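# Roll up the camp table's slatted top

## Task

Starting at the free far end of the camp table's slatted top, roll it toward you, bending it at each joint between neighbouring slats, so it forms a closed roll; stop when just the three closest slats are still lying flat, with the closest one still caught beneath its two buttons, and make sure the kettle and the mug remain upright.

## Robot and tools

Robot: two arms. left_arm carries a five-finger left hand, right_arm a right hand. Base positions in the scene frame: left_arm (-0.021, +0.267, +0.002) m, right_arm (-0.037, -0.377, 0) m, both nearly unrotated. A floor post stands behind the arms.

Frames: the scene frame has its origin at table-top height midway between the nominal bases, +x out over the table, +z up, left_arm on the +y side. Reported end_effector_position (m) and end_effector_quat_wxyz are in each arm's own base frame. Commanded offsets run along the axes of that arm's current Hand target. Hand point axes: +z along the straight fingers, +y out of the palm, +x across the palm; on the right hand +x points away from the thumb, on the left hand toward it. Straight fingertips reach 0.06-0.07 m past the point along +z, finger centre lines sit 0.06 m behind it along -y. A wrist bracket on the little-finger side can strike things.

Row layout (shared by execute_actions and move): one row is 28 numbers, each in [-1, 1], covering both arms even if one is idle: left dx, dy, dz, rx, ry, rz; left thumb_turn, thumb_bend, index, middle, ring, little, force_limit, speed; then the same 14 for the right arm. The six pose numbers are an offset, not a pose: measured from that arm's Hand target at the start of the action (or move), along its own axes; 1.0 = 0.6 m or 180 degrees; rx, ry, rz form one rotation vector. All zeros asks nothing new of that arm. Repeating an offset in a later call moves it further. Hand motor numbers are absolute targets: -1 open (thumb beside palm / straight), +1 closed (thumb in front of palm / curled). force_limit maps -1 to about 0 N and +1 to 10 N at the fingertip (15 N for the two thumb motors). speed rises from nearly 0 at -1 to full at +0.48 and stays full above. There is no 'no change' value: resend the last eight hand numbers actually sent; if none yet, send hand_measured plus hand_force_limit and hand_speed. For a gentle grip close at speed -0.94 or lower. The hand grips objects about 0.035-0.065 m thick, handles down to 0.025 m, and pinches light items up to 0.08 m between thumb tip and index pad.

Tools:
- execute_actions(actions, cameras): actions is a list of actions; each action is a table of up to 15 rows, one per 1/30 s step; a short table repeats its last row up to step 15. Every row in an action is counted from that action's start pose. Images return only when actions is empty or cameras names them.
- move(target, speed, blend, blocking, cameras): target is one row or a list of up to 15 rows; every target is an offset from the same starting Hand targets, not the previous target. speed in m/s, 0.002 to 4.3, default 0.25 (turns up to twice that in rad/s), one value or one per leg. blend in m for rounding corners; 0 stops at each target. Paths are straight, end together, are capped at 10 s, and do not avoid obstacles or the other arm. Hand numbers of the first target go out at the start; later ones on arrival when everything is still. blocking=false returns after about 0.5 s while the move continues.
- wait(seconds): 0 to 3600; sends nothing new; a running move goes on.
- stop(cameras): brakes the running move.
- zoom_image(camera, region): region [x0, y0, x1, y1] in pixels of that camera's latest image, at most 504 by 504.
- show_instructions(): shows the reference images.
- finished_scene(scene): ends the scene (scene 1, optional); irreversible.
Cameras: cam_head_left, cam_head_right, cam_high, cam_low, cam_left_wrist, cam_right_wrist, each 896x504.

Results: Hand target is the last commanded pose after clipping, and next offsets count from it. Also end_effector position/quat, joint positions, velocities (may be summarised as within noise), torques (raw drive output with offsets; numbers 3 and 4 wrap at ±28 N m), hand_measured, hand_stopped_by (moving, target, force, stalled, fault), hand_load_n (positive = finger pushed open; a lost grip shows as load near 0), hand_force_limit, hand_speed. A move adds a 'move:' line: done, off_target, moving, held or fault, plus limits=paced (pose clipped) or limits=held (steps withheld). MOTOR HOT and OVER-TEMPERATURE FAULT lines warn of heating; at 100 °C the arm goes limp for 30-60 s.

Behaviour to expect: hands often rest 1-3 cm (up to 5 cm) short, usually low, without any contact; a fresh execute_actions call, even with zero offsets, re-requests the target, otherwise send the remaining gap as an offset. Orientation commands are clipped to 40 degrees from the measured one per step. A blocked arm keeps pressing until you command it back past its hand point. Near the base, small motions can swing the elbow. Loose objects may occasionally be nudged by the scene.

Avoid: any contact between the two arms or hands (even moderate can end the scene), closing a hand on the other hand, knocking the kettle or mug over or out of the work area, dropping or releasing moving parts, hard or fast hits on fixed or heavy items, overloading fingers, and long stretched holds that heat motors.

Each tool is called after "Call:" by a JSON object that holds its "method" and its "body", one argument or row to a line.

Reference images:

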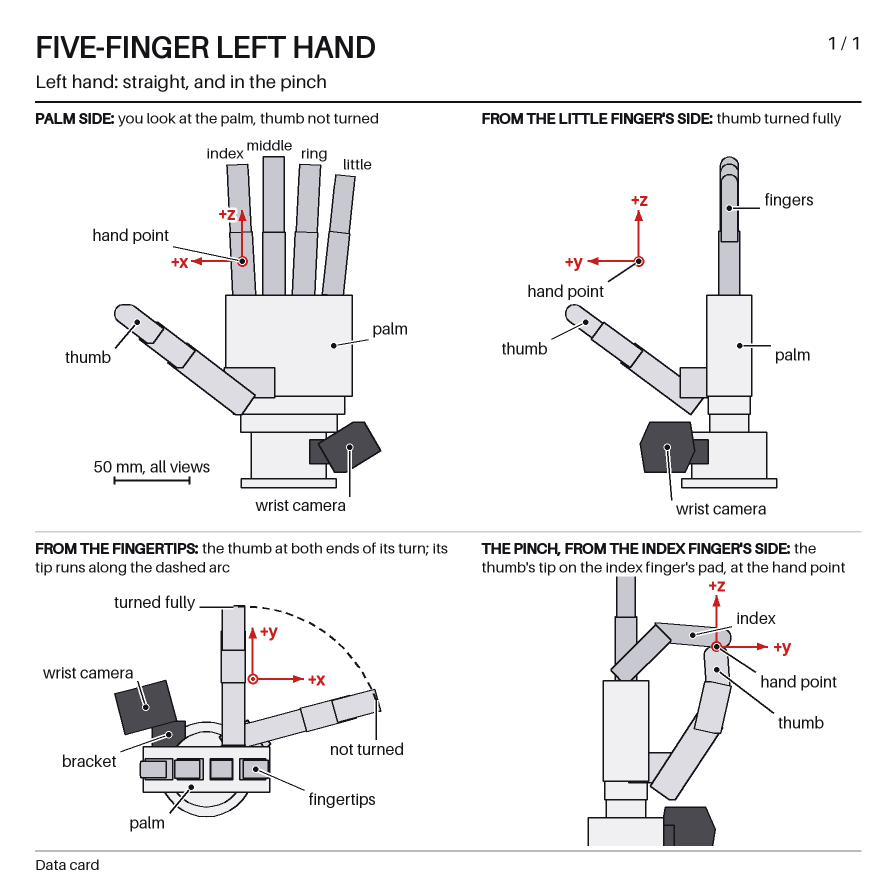

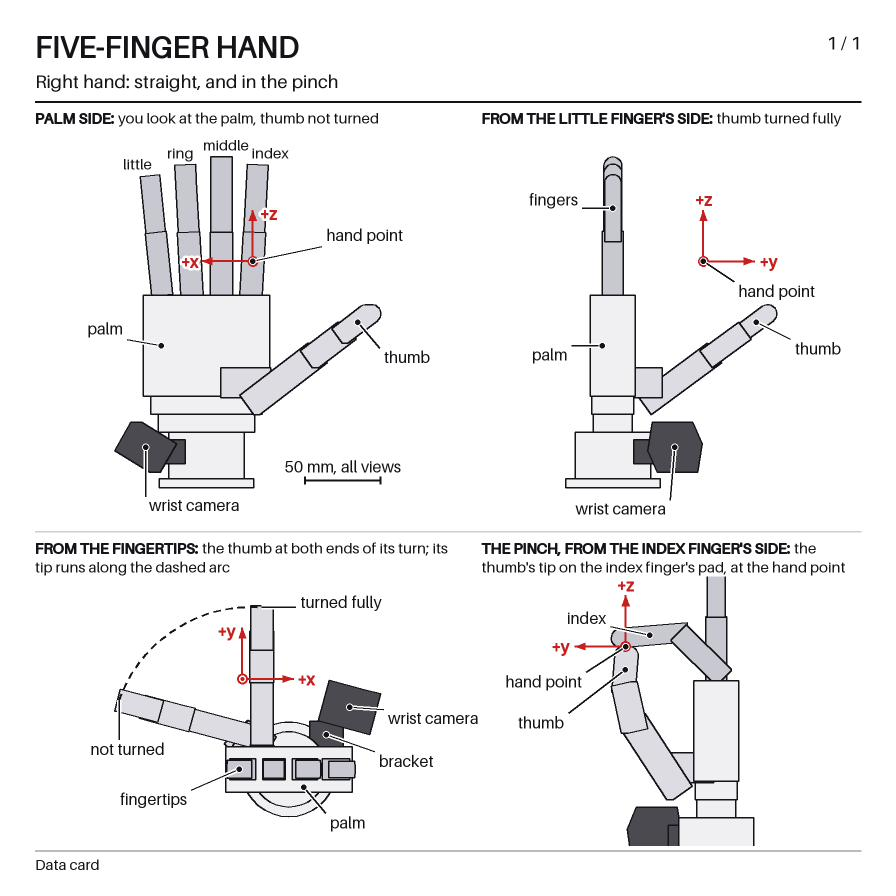

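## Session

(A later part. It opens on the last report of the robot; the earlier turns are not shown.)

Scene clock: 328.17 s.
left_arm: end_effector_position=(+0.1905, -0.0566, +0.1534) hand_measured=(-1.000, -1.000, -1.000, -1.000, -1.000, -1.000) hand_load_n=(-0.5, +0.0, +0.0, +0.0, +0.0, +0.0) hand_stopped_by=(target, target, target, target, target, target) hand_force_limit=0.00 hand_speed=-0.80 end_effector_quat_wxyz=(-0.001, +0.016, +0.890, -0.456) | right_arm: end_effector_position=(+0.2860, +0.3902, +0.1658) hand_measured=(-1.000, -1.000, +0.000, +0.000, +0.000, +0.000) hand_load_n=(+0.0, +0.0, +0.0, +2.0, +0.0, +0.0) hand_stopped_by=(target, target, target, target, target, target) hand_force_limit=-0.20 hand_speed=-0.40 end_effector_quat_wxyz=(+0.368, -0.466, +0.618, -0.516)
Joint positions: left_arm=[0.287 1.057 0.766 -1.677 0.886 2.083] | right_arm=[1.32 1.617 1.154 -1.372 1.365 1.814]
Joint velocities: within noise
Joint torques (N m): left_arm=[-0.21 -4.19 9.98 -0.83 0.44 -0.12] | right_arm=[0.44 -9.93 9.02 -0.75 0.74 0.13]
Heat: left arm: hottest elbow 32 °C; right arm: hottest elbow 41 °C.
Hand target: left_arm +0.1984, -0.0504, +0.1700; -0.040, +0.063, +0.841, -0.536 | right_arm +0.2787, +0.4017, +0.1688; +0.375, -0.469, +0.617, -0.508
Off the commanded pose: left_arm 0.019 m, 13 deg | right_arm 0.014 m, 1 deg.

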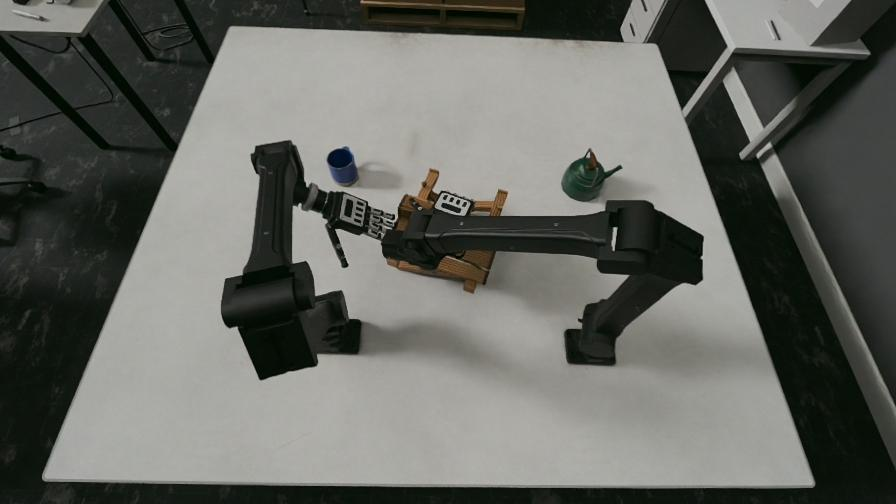

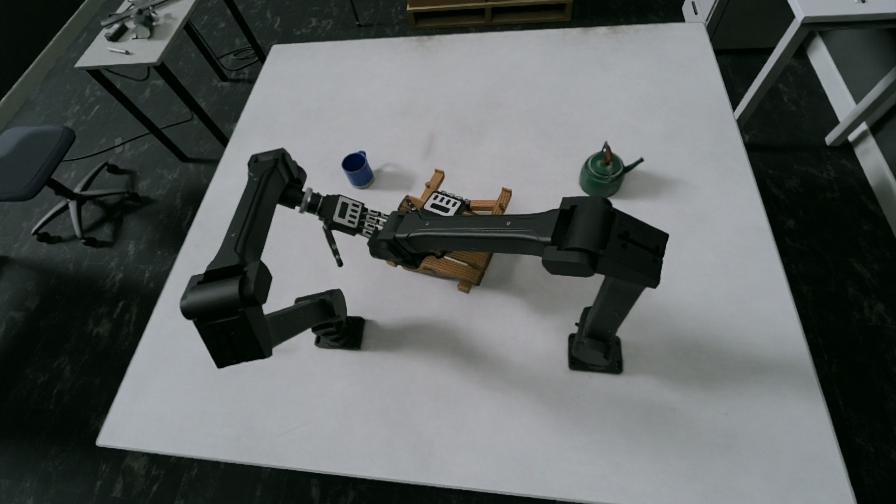

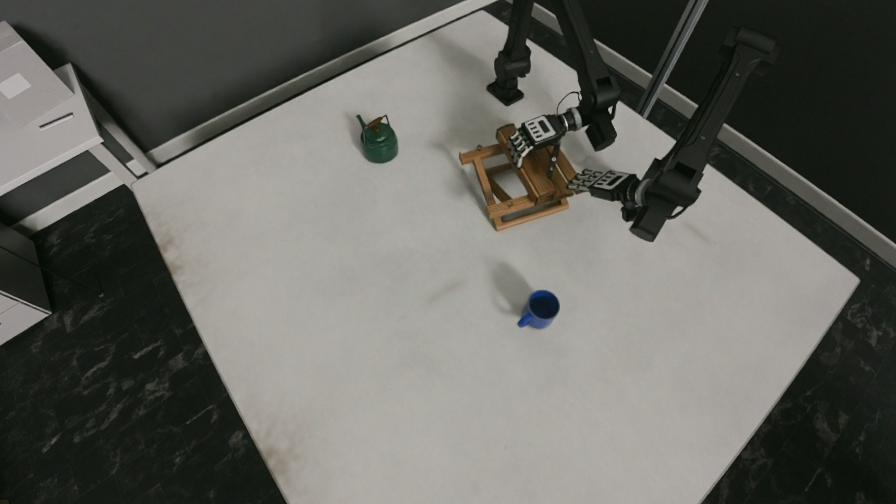

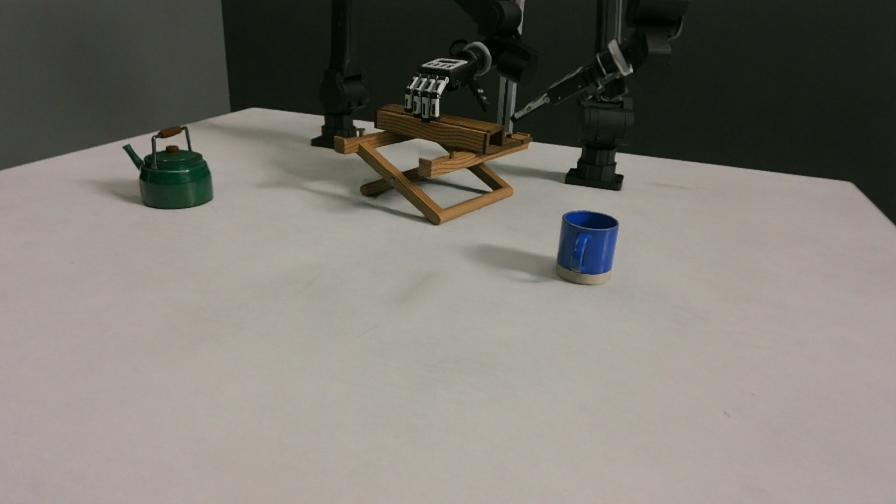

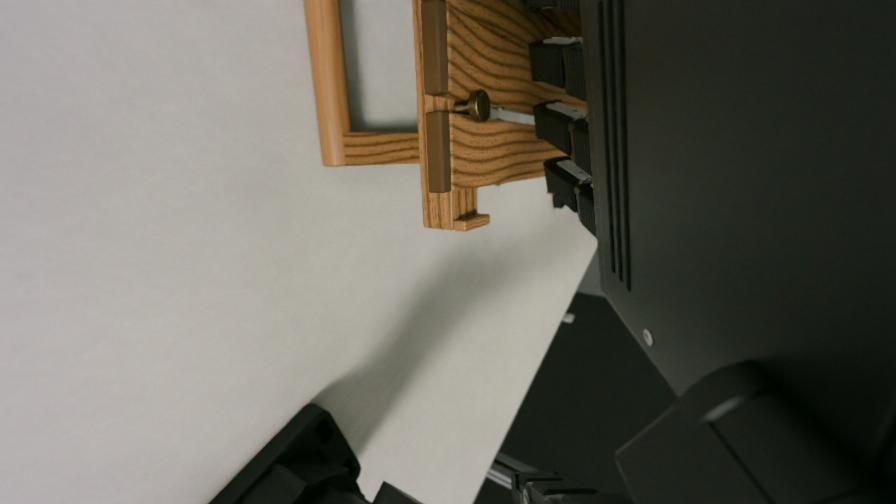

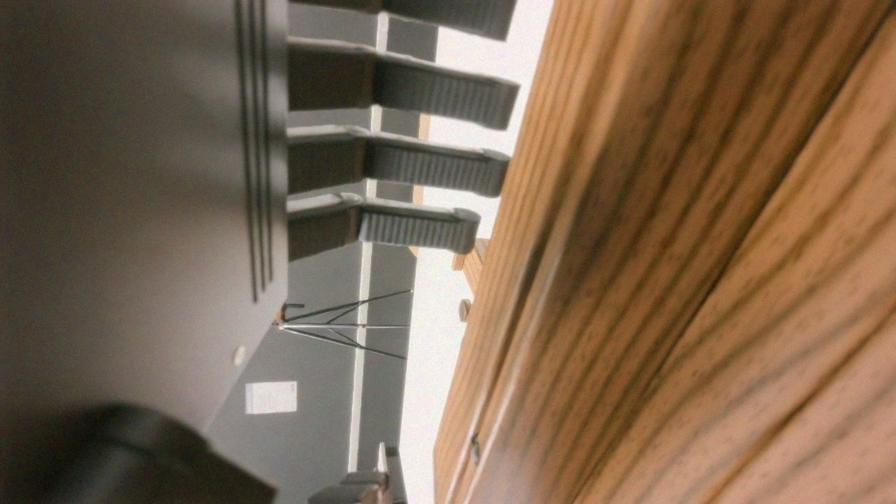

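Call:
{"method": "move", "body": {
  "target": [
    [0,0,0,0,0,0,-1,-1,-1,-1,-1,-1,0,-0.8, 0,-0.07,0.105,0,0,0,-1,-1,0,0,0,0,-0.2,-0.4],
    [0,0,0,0,0,0,-1,-1,-1,-1,-1,-1,0,-0.8, 0,-0.08,0.12,-0.36,0,0,-1,-1,0,0,0,0,-0.2,-0.4]
  ],
  "speed": 0.12,
  "cameras": ["all"]
}}

Scene clock: 341.87 s.
left_arm: end_effector_position=(+0.1905, -0.0566, +0.1534) hand_measured=(-1.000, -1.000, -1.000, -1.000, -1.000, -1.000) hand_load_n=(+0.0, +0.0, +0.0, +0.0, +0.0, +0.0) hand_stopped_by=(target, target, target, target, target, target) hand_force_limit=0.00 hand_speed=-0.80 end_effector_quat_wxyz=(-0.001, +0.016, +0.890, -0.456) | right_arm: end_effector_position=(+0.3408, +0.3730, +0.1837) hand_measured=(-1.000, -1.000, +0.000, +0.000, +0.000, +0.000) hand_load_n=(+0.0, +0.0, +0.0, +0.0, +0.0, +0.0) hand_stopped_by=(target, target, target, target, target, target) hand_force_limit=-0.20 hand_speed=-0.40 end_effector_quat_wxyz=(+0.049, -0.600, +0.792, -0.102)
Joint positions: left_arm=[0.287 1.057 0.766 -1.677 0.886 2.083] | right_arm=[0.783 1.621 1.506 -1.384 0.216 1.049]
Joint torques (N m): left_arm=[-0.21 -4.13 9.98 -0.81 0.43 -0.11] | right_arm=[-2.02 -10.93 13.08 -0.44 0.03 -0.03]
Heat: left arm: hottest elbow 34 °C; right arm: hottest elbow 41 °C.
Hand target: left_arm +0.1984, -0.0504, +0.1700; -0.040, +0.063, +0.841, -0.536 | right_arm +0.3558, +0.3798, +0.2012; +0.066, -0.597, +0.794, -0.099
Off the commanded pose: left_arm 0.019 m, 13 deg | right_arm 0.024 m, 2 deg.
joint sent to its limit (left arm) — joint 4 (wrist pitch), lower limit. The joint targets are off in orientation, not in position.
move: off_target (right_arm)

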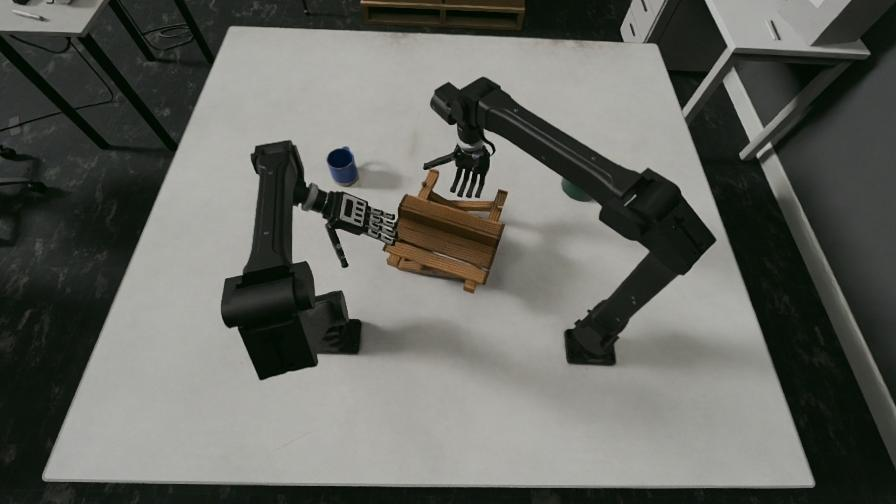

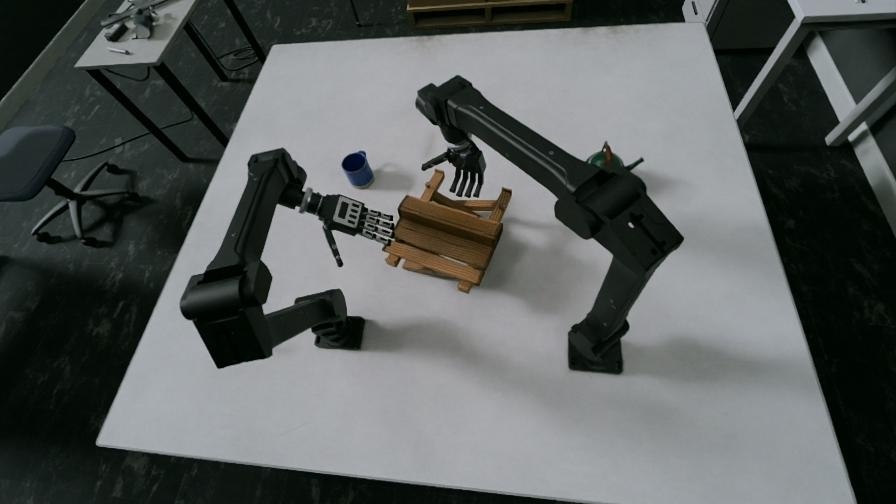

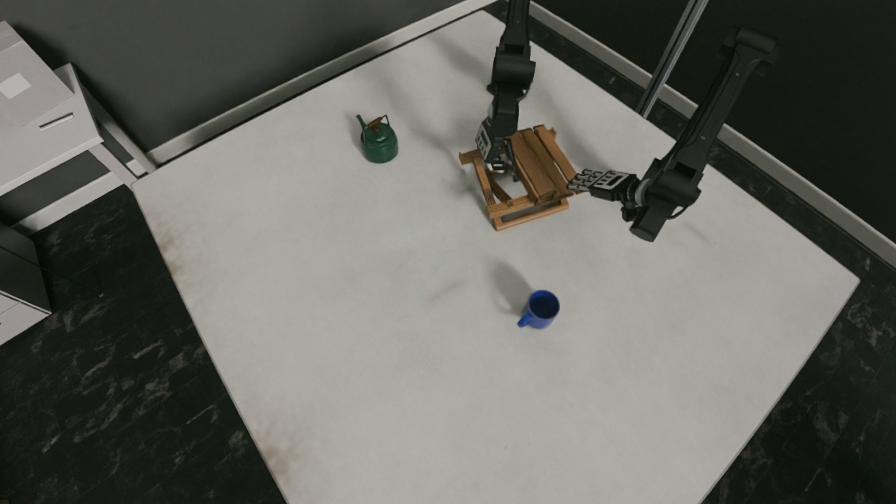

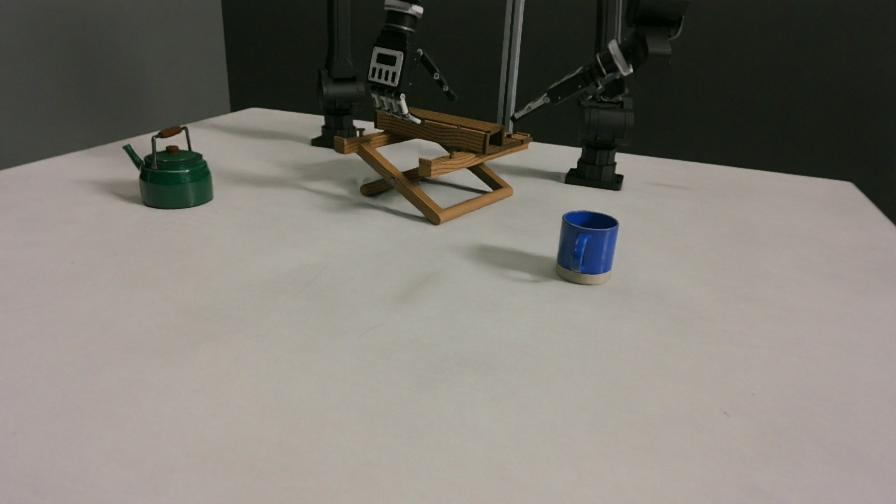

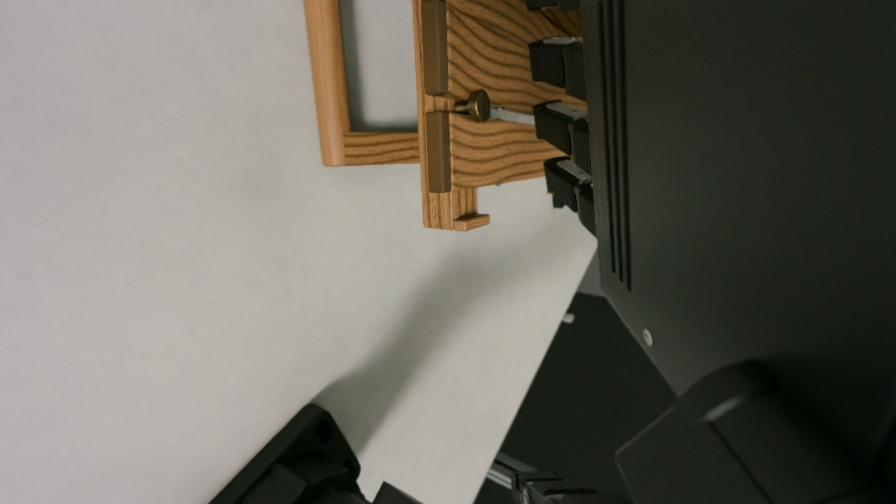

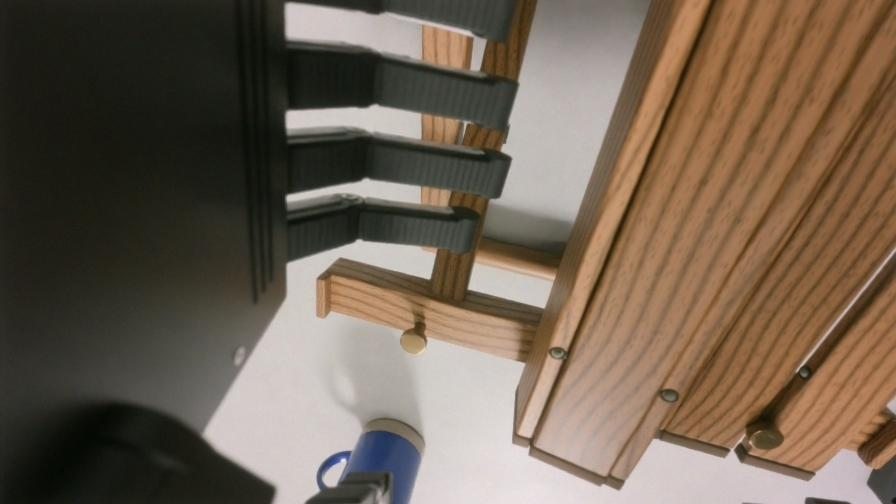

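Call:
{"method": "zoom_image", "body": {
  "camera": "cam_head_left",
  "region": [350, 150, 550, 310]
}}

Call:
{"method": "zoom_image", "body": {
  "camera": "cam_low",
  "region": [320, 40, 560, 240]
}}

Scaled by 2.520 from the camera's image (finer frame: 1280x720).

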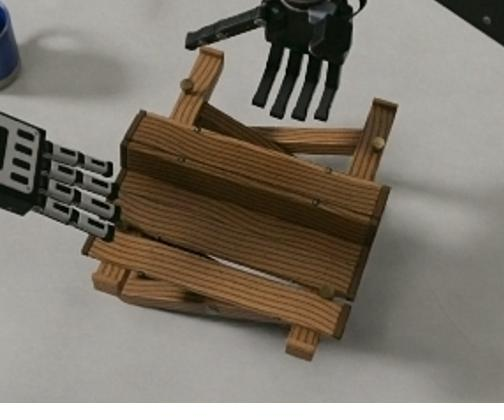

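Scaled by 2.100 from the camera's image (finer frame: 1280x720).

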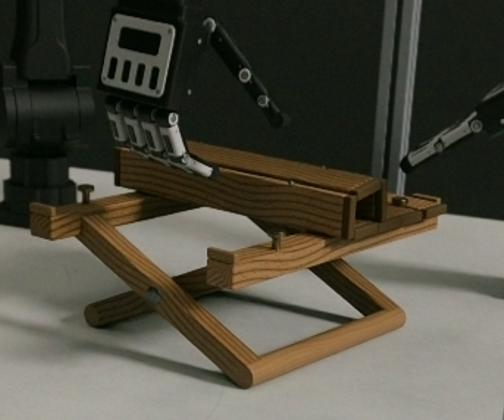

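Call:
{"method": "move", "body": {
  "target": [0,0,0,0,0,0,-1,-1,-1,-1,-1,-1,0,-0.8, -0.0413,0.0053,0.0905,0,0.002,0.011,-1,-1,0,0,0,0,-0.2,-0.4],
  "speed": 0.1,
  "cameras": ["cam_head_left","cam_low","cam_right_wrist"]
}}

Scene clock: 357.93 s.
left_arm: end_effector_position=(+0.1905, -0.0566, +0.1534) hand_measured=(-1.000, -1.000, -1.000, -1.000, -1.000, -1.000) hand_load_n=(+0.0, +0.0, +0.0, +0.0, +0.0, +0.0) hand_stopped_by=(target, target, target, target, target, target) hand_force_limit=0.00 hand_speed=-0.80 end_effector_quat_wxyz=(-0.001, +0.016, +0.890, -0.456) | right_arm: end_effector_position=(+0.3618, +0.3941, +0.1411) hand_measured=(-1.000, -1.000, +0.000, +0.000, +0.000, +0.000) hand_load_n=(+0.0, +0.0, +0.0, +0.0, +0.0, +0.0) hand_stopped_by=(target, target, target, target, target, target) hand_force_limit=-0.20 hand_speed=-0.40 end_effector_quat_wxyz=(+0.051, -0.590, +0.800, -0.101)
Joint positions: left_arm=[0.287 1.057 0.766 -1.677 0.886 2.083] | right_arm=[0.783 1.71 1.506 -1.294 0.215 1.075]
Joint torques (N m): left_arm=[-0.21 -4.19 9.98 -0.81 0.43 -0.12] | right_arm=[-1.55 -12.34 10.32 0.28 0.17 0.12]
Heat: left arm: hottest elbow 35 °C; right arm: hottest elbow 44 °C.
Hand target: left_arm +0.1984, -0.0504, +0.1700; -0.040, +0.063, +0.841, -0.536 | right_arm +0.3717, +0.4003, +0.1475; +0.065, -0.583, +0.804, -0.099
Off the commanded pose: left_arm 0.019 m, 13 deg | right_arm 0.013 m, 2 deg.
joint sent to its limit (left arm) — joint 4 (wrist pitch), lower limit. The joint targets are off in orientation, not in position.
move: off_target (right_arm)

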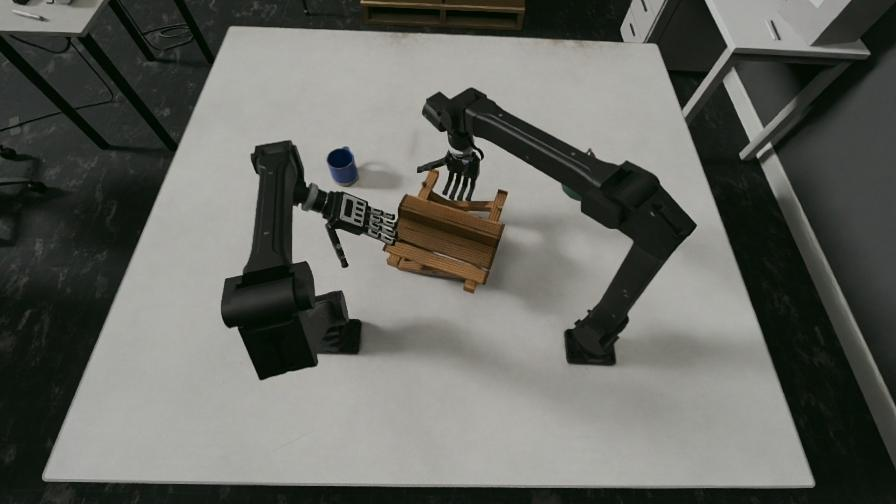

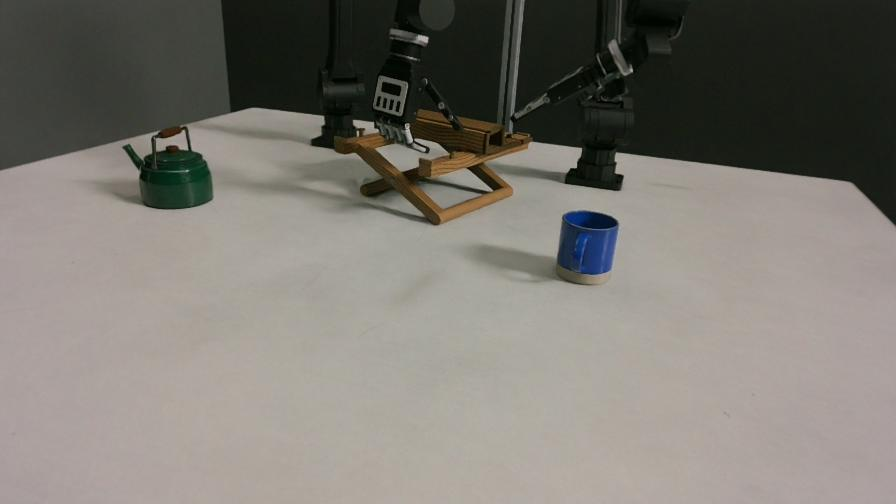

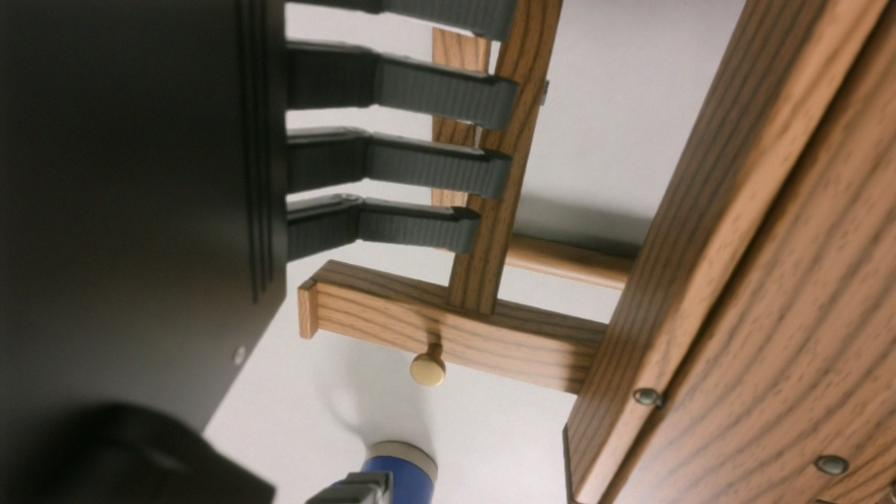

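Call:
{"method": "move", "body": {
  "target": [0,0,0,0,0,0,-1,-1,-1,-1,-1,-1,0,-0.8, 0,0.1327,-0.0065,0,0,0,-1,-1,0,0,0,0,-0.2,-0.4],
  "speed": 0.08,
  "cameras": ["cam_head_left","cam_low","cam_right_wrist"]
}}

Scene clock: 361.13 s.
left_arm: end_effector_position=(+0.1905, -0.0566, +0.1534) hand_measured=(-1.000, -1.000, -1.000, -1.000, -1.000, -1.000) hand_load_n=(+0.0, +0.0, +0.0, +0.0, -0.5, +0.0) hand_stopped_by=(target, target, target, target, target, target) hand_force_limit=0.00 hand_speed=-0.80 end_effector_quat_wxyz=(-0.001, +0.016, +0.890, -0.456) | right_arm: end_effector_position=(+0.3011, +0.4170, +0.1218) hand_measured=(-1.000, -1.000, +0.000, +0.000, +0.000, +0.000) hand_load_n=(+0.0, +0.0, +0.0, +0.0, +0.0, +0.0) hand_stopped_by=(target, target, target, target, target, target) hand_force_limit=-0.20 hand_speed=-0.40 end_effector_quat_wxyz=(+0.048, -0.582, +0.805, -0.104)
Joint positions: left_arm=[0.287 1.057 0.766 -1.677 0.886 2.083] | right_arm=[0.904 1.671 1.403 -1.267 0.227 1.219]
Joint torques (N m): left_arm=[-0.15 -4.13 9.96 -0.8 0.43 -0.11] | right_arm=[-0.15 -13.63 8.54 0.24 0.19 0.13]
Heat: left arm: hottest elbow 35 °C; right arm: hottest elbow 44 °C.
Hand target: left_arm +0.1984, -0.0504, +0.1700; -0.040, +0.063, +0.841, -0.536 | right_arm +0.2974, +0.4244, +0.1324; +0.065, -0.583, +0.804, -0.099
Off the commanded pose: left_arm 0.019 m, 13 deg | right_arm 0.014 m, 2 deg.
joint sent to its limit (left arm) — joint 4 (wrist pitch), lower limit. The joint targets are off in orientation, not in position.
move: off_target (right_arm)

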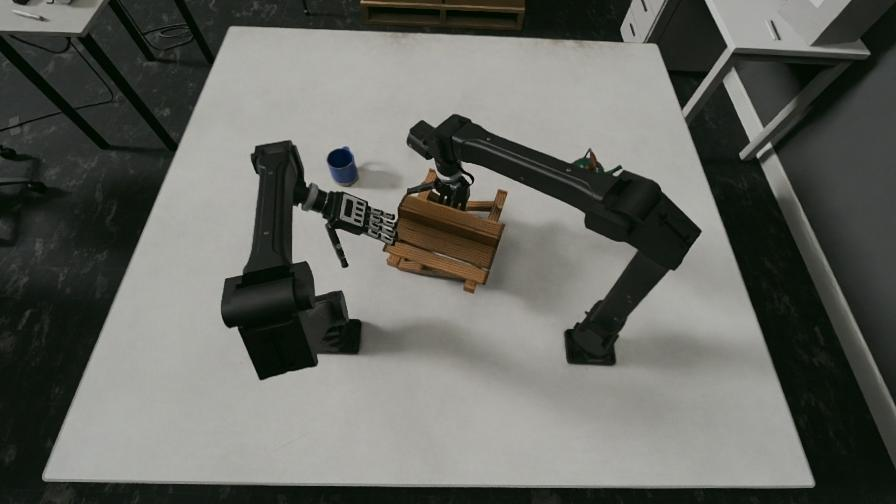

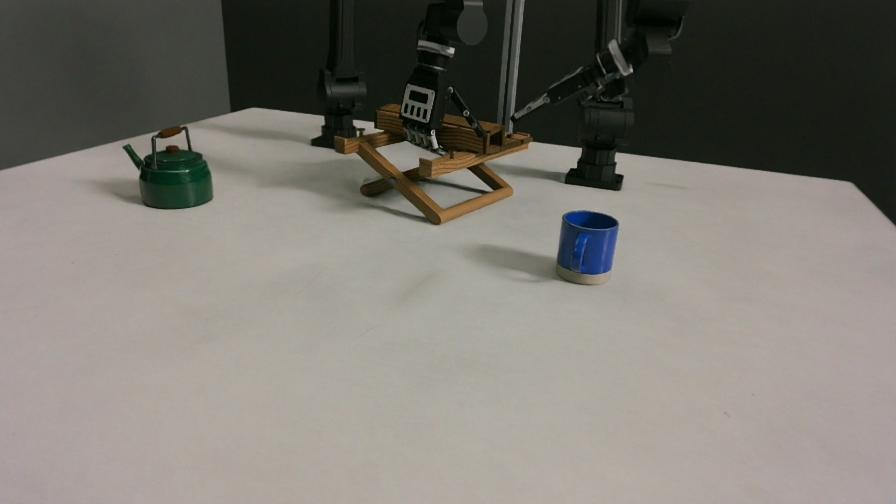

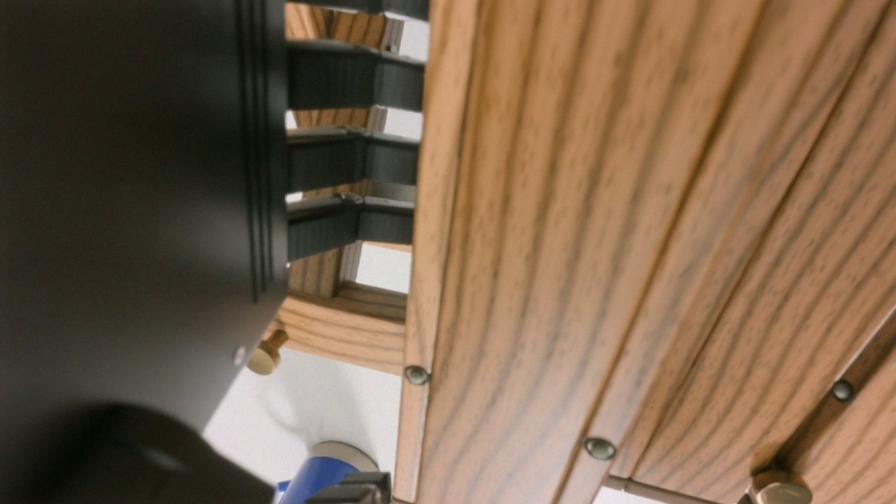

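Call:
{"method": "move", "body": {
  "target": [
    [0,0,0,0,0,0,-1,-1,-1,-1,-1,-1,0,-0.8, 0,0.0205,-0.0175,0,0,0,-1,-1,0,0,0,0,-0.2,-0.4],
    [0,0,0,0,0,0,-1,-1,-1,-1,-1,-1,0,-0.8, -0.0013,0.0202,-0.0639,0.0556,0,0,-1,-1,0,0,0,0,-0.2,-0.4]
  ],
  "speed": 0.06,
  "cameras": ["cam_head_left","cam_low","cam_right_wrist"]
}}

Scene clock: 367.03 s.
left_arm: end_effector_position=(+0.1905, -0.0566, +0.1534) hand_measured=(-1.000, -1.000, -1.000, -1.000, -1.000, -1.000) hand_load_n=(+0.0, +0.0, +0.0, +0.0, +0.0, +0.0) hand_stopped_by=(target, target, target, target, target, target) hand_force_limit=0.00 hand_speed=-0.80 end_effector_quat_wxyz=(-0.001, +0.016, +0.890, -0.456) | right_arm: end_effector_position=(+0.2857, +0.4235, +0.1423) hand_measured=(-1.000, -1.000, +0.000, +0.000, +0.000, +0.000) hand_load_n=(+0.5, +0.0, +0.0, +0.0, +0.0, +2.5) hand_stopped_by=(target, target, target, target, target, target) hand_force_limit=-0.20 hand_speed=-0.40 end_effector_quat_wxyz=(+0.095, -0.573, +0.794, -0.178)
Joint positions: left_arm=[0.287 1.057 0.766 -1.677 0.886 2.083] | right_arm=[1.009 1.626 1.401 -1.3 0.405 1.321]
Joint torques (N m): left_arm=[-0.21 -4.25 9.98 -0.83 0.43 -0.12] | right_arm=[0.32 -14.1 10.1 -0.59 0.29 0.1]
Heat: left arm: hottest elbow 35 °C; right arm: hottest elbow 43 °C.
Hand target: left_arm +0.1984, -0.0504, +0.1700; -0.040, +0.063, +0.841, -0.536 | right_arm +0.2780, +0.4320, +0.1668; +0.116, -0.575, +0.792, -0.169
Off the commanded pose: left_arm 0.019 m, 13 deg | right_arm 0.027 m, 3 deg.
joint sent to its limit (left arm) — joint 4 (wrist pitch), lower limit. The joint targets are off in orientation, not in position.
move: off_target (right_arm)

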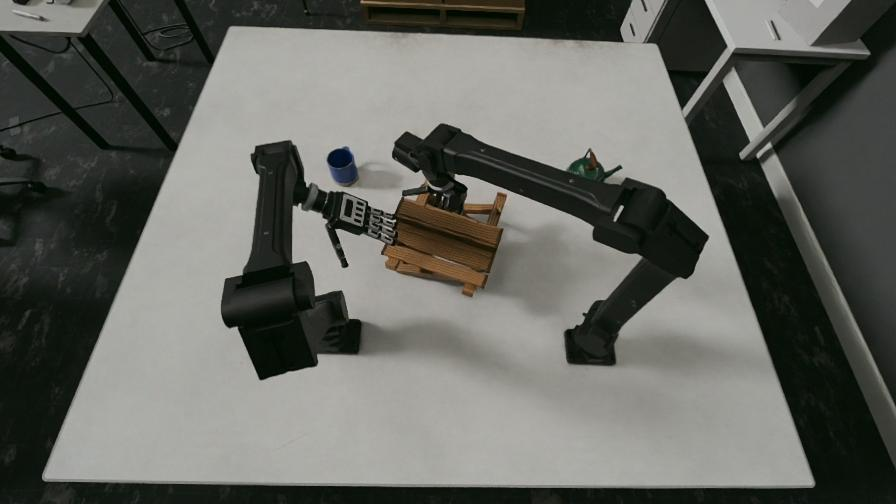

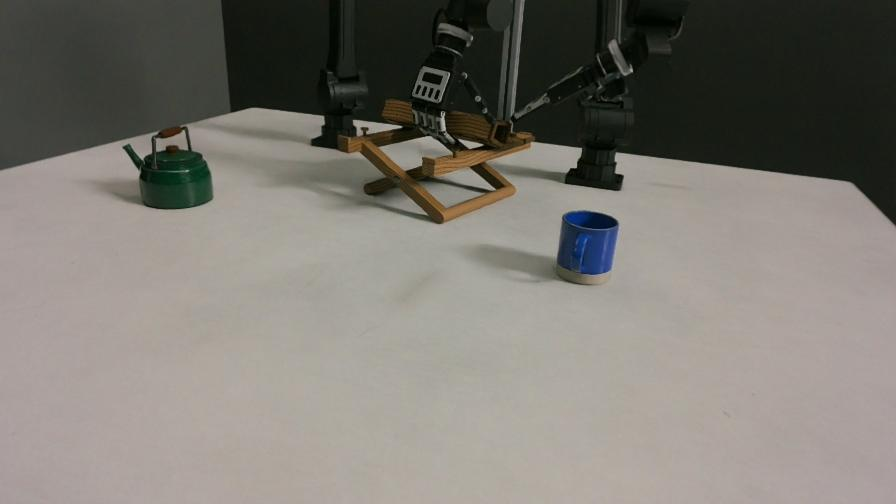

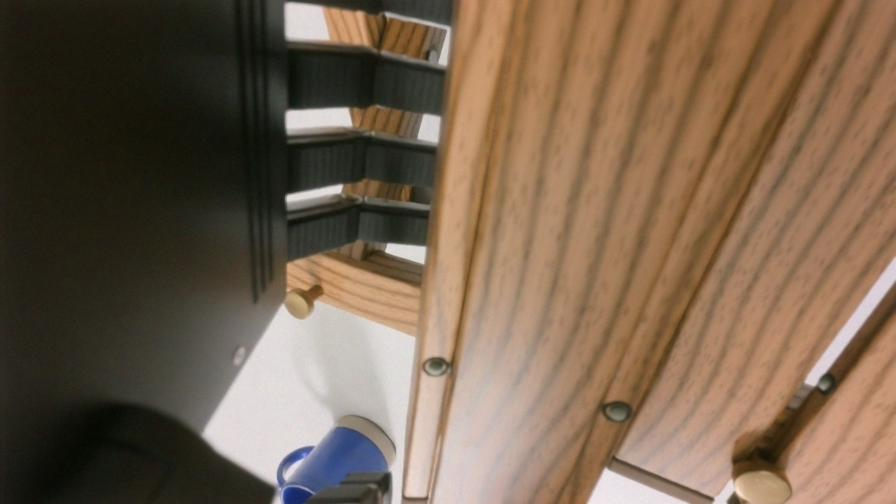

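Call:
{"method": "zoom_image", "body": {
  "camera": "cam_low",
  "region": [340, 60, 560, 230]
}}

Call:
{"method": "zoom_image", "body": {
  "camera": "cam_head_left",
  "region": [350, 150, 550, 310]
}}

Scaled by 2.291 from the camera's image (finer frame: 1280x720).

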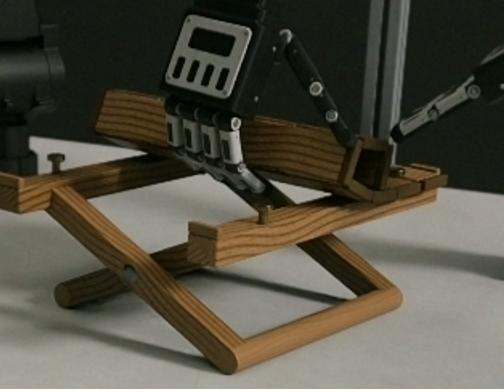

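Scaled by 2.520 from the camera's image (finer frame: 1280x720).

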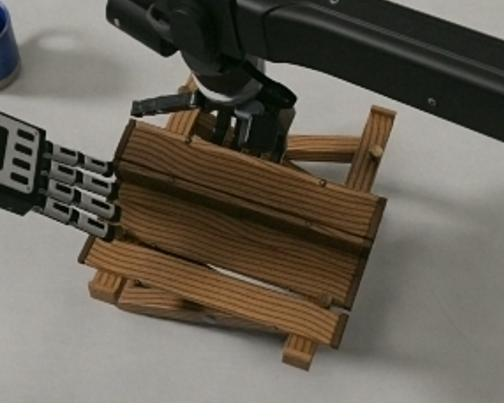

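Call:
{"method": "move", "body": {
  "target": [0,0,0,0,0,0,-1,-1,-1,-1,-1,-1,0,-0.8, 0.001,0.0177,-0.0225,0.083,0,0,-1,-1,0,0,0,0,-0.2,-0.4],
  "speed": 0.06,
  "cameras": ["cam_head_left","cam_low","cam_right_wrist"]
}}

Call:
{"method": "zoom_image", "body": {
  "camera": "cam_low",
  "region": [340, 60, 560, 230]
}}

Call:
{"method": "zoom_image", "body": {
  "camera": "cam_head_left",
  "region": [350, 150, 550, 310]
}}

Scene clock: 371.37 s.
left_arm: end_effector_position=(+0.1886, -0.0563, +0.1538) hand_measured=(-1.000, -1.000, -1.000, -1.000, -1.000, -1.000) hand_load_n=(+0.0, +0.0, +0.0, +0.0, -0.5, +0.0) hand_stopped_by=(target, target, target, target, target, target) hand_force_limit=0.00 hand_speed=-0.80 end_effector_quat_wxyz=(-0.004, +0.015, +0.890, -0.455) | right_arm: end_effector_position=(+0.2727, +0.4294, +0.1570) hand_measured=(-1.000, -1.000, +0.000, +0.000, +0.000, +0.000) hand_load_n=(+0.0, +0.0, +0.0, +0.0, +0.0, +2.0) hand_stopped_by=(target, target, target, target, target, target) hand_force_limit=-0.20 hand_speed=-0.40 end_effector_quat_wxyz=(+0.172, -0.555, +0.764, -0.281)
Joint positions: left_arm=[0.287 1.055 0.766 -1.683 0.881 2.082] | right_arm=[1.146 1.601 1.377 -1.321 0.671 1.451]
Joint torques (N m): left_arm=[-0.26 -4.01 10.02 -0.62 0.54 -0.12] | right_arm=[0.5 -13.27 9.24 -0.36 0.54 0.16]
Heat: left arm: hottest elbow 35 °C; right arm: hottest elbow 43 °C.
Hand target: left_arm +0.1984, -0.0503, +0.1700; -0.040, +0.063, +0.841, -0.536 | right_arm +0.2633, +0.4362, +0.1749; +0.189, -0.555, +0.763, -0.271
Off the commanded pose: left_arm 0.020 m, 13 deg | right_arm 0.021 m, 2 deg.
joint sent to its limit (left arm) — joint 4 (wrist pitch), lower limit. The joint targets are off in orientation, not in position.
move: off_target (right_arm)

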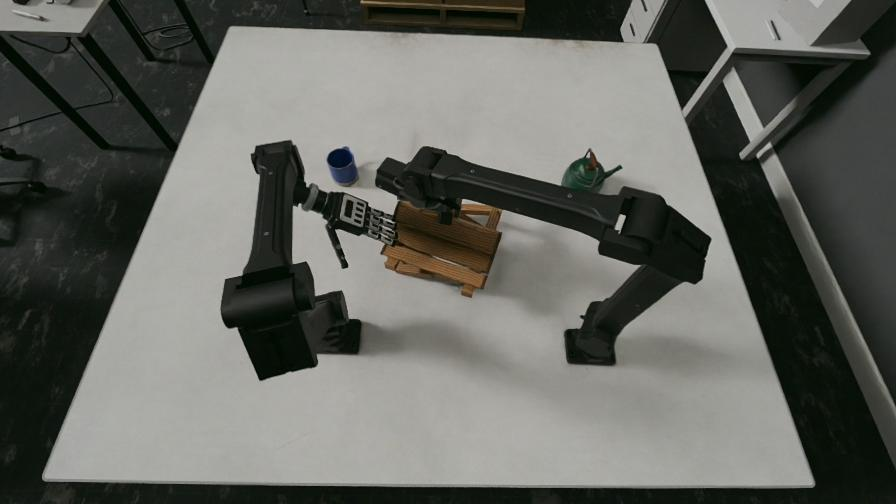

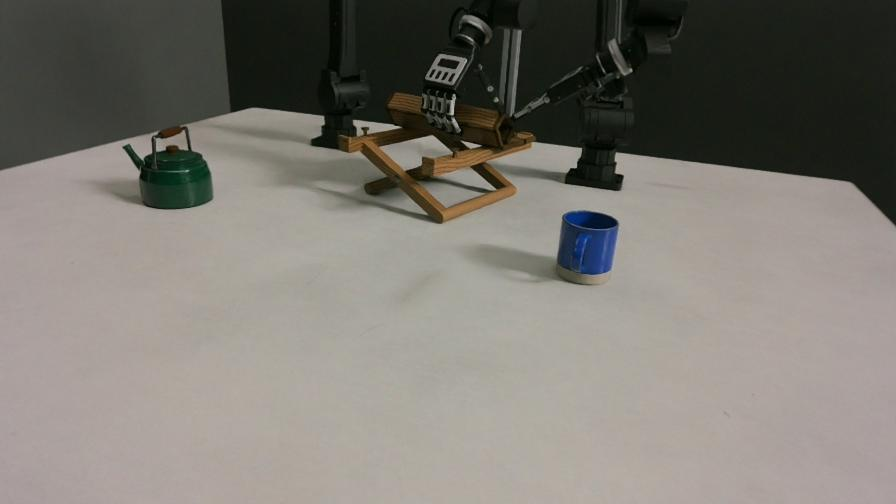

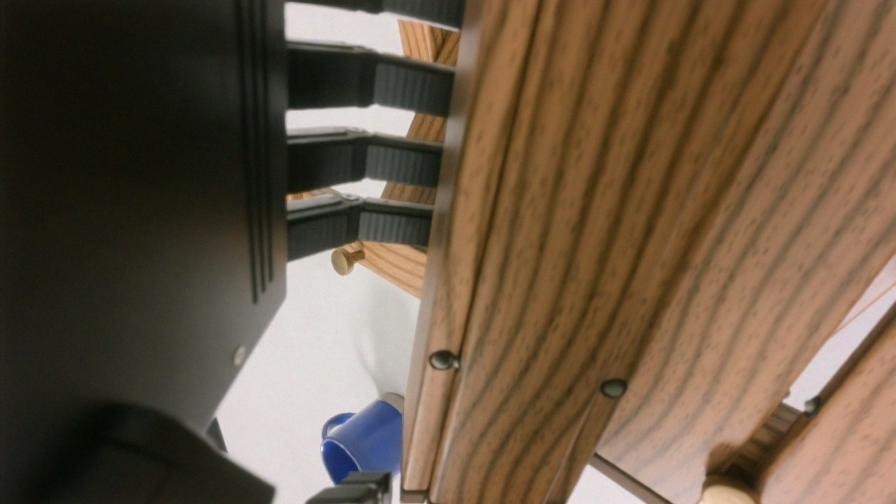

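Scaled by 2.291 from the camera's image (finer frame: 1280x720).

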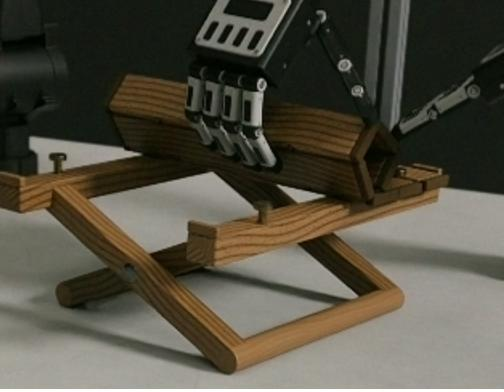

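Scaled by 2.520 from the camera's image (finer frame: 1280x720).

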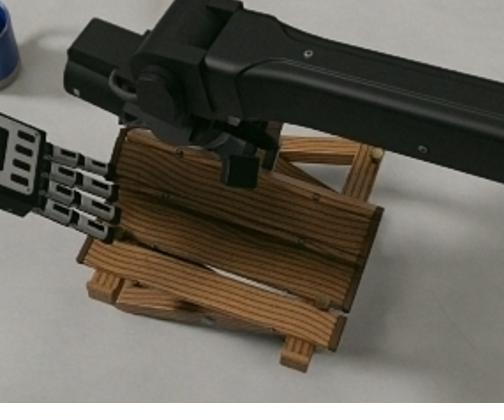

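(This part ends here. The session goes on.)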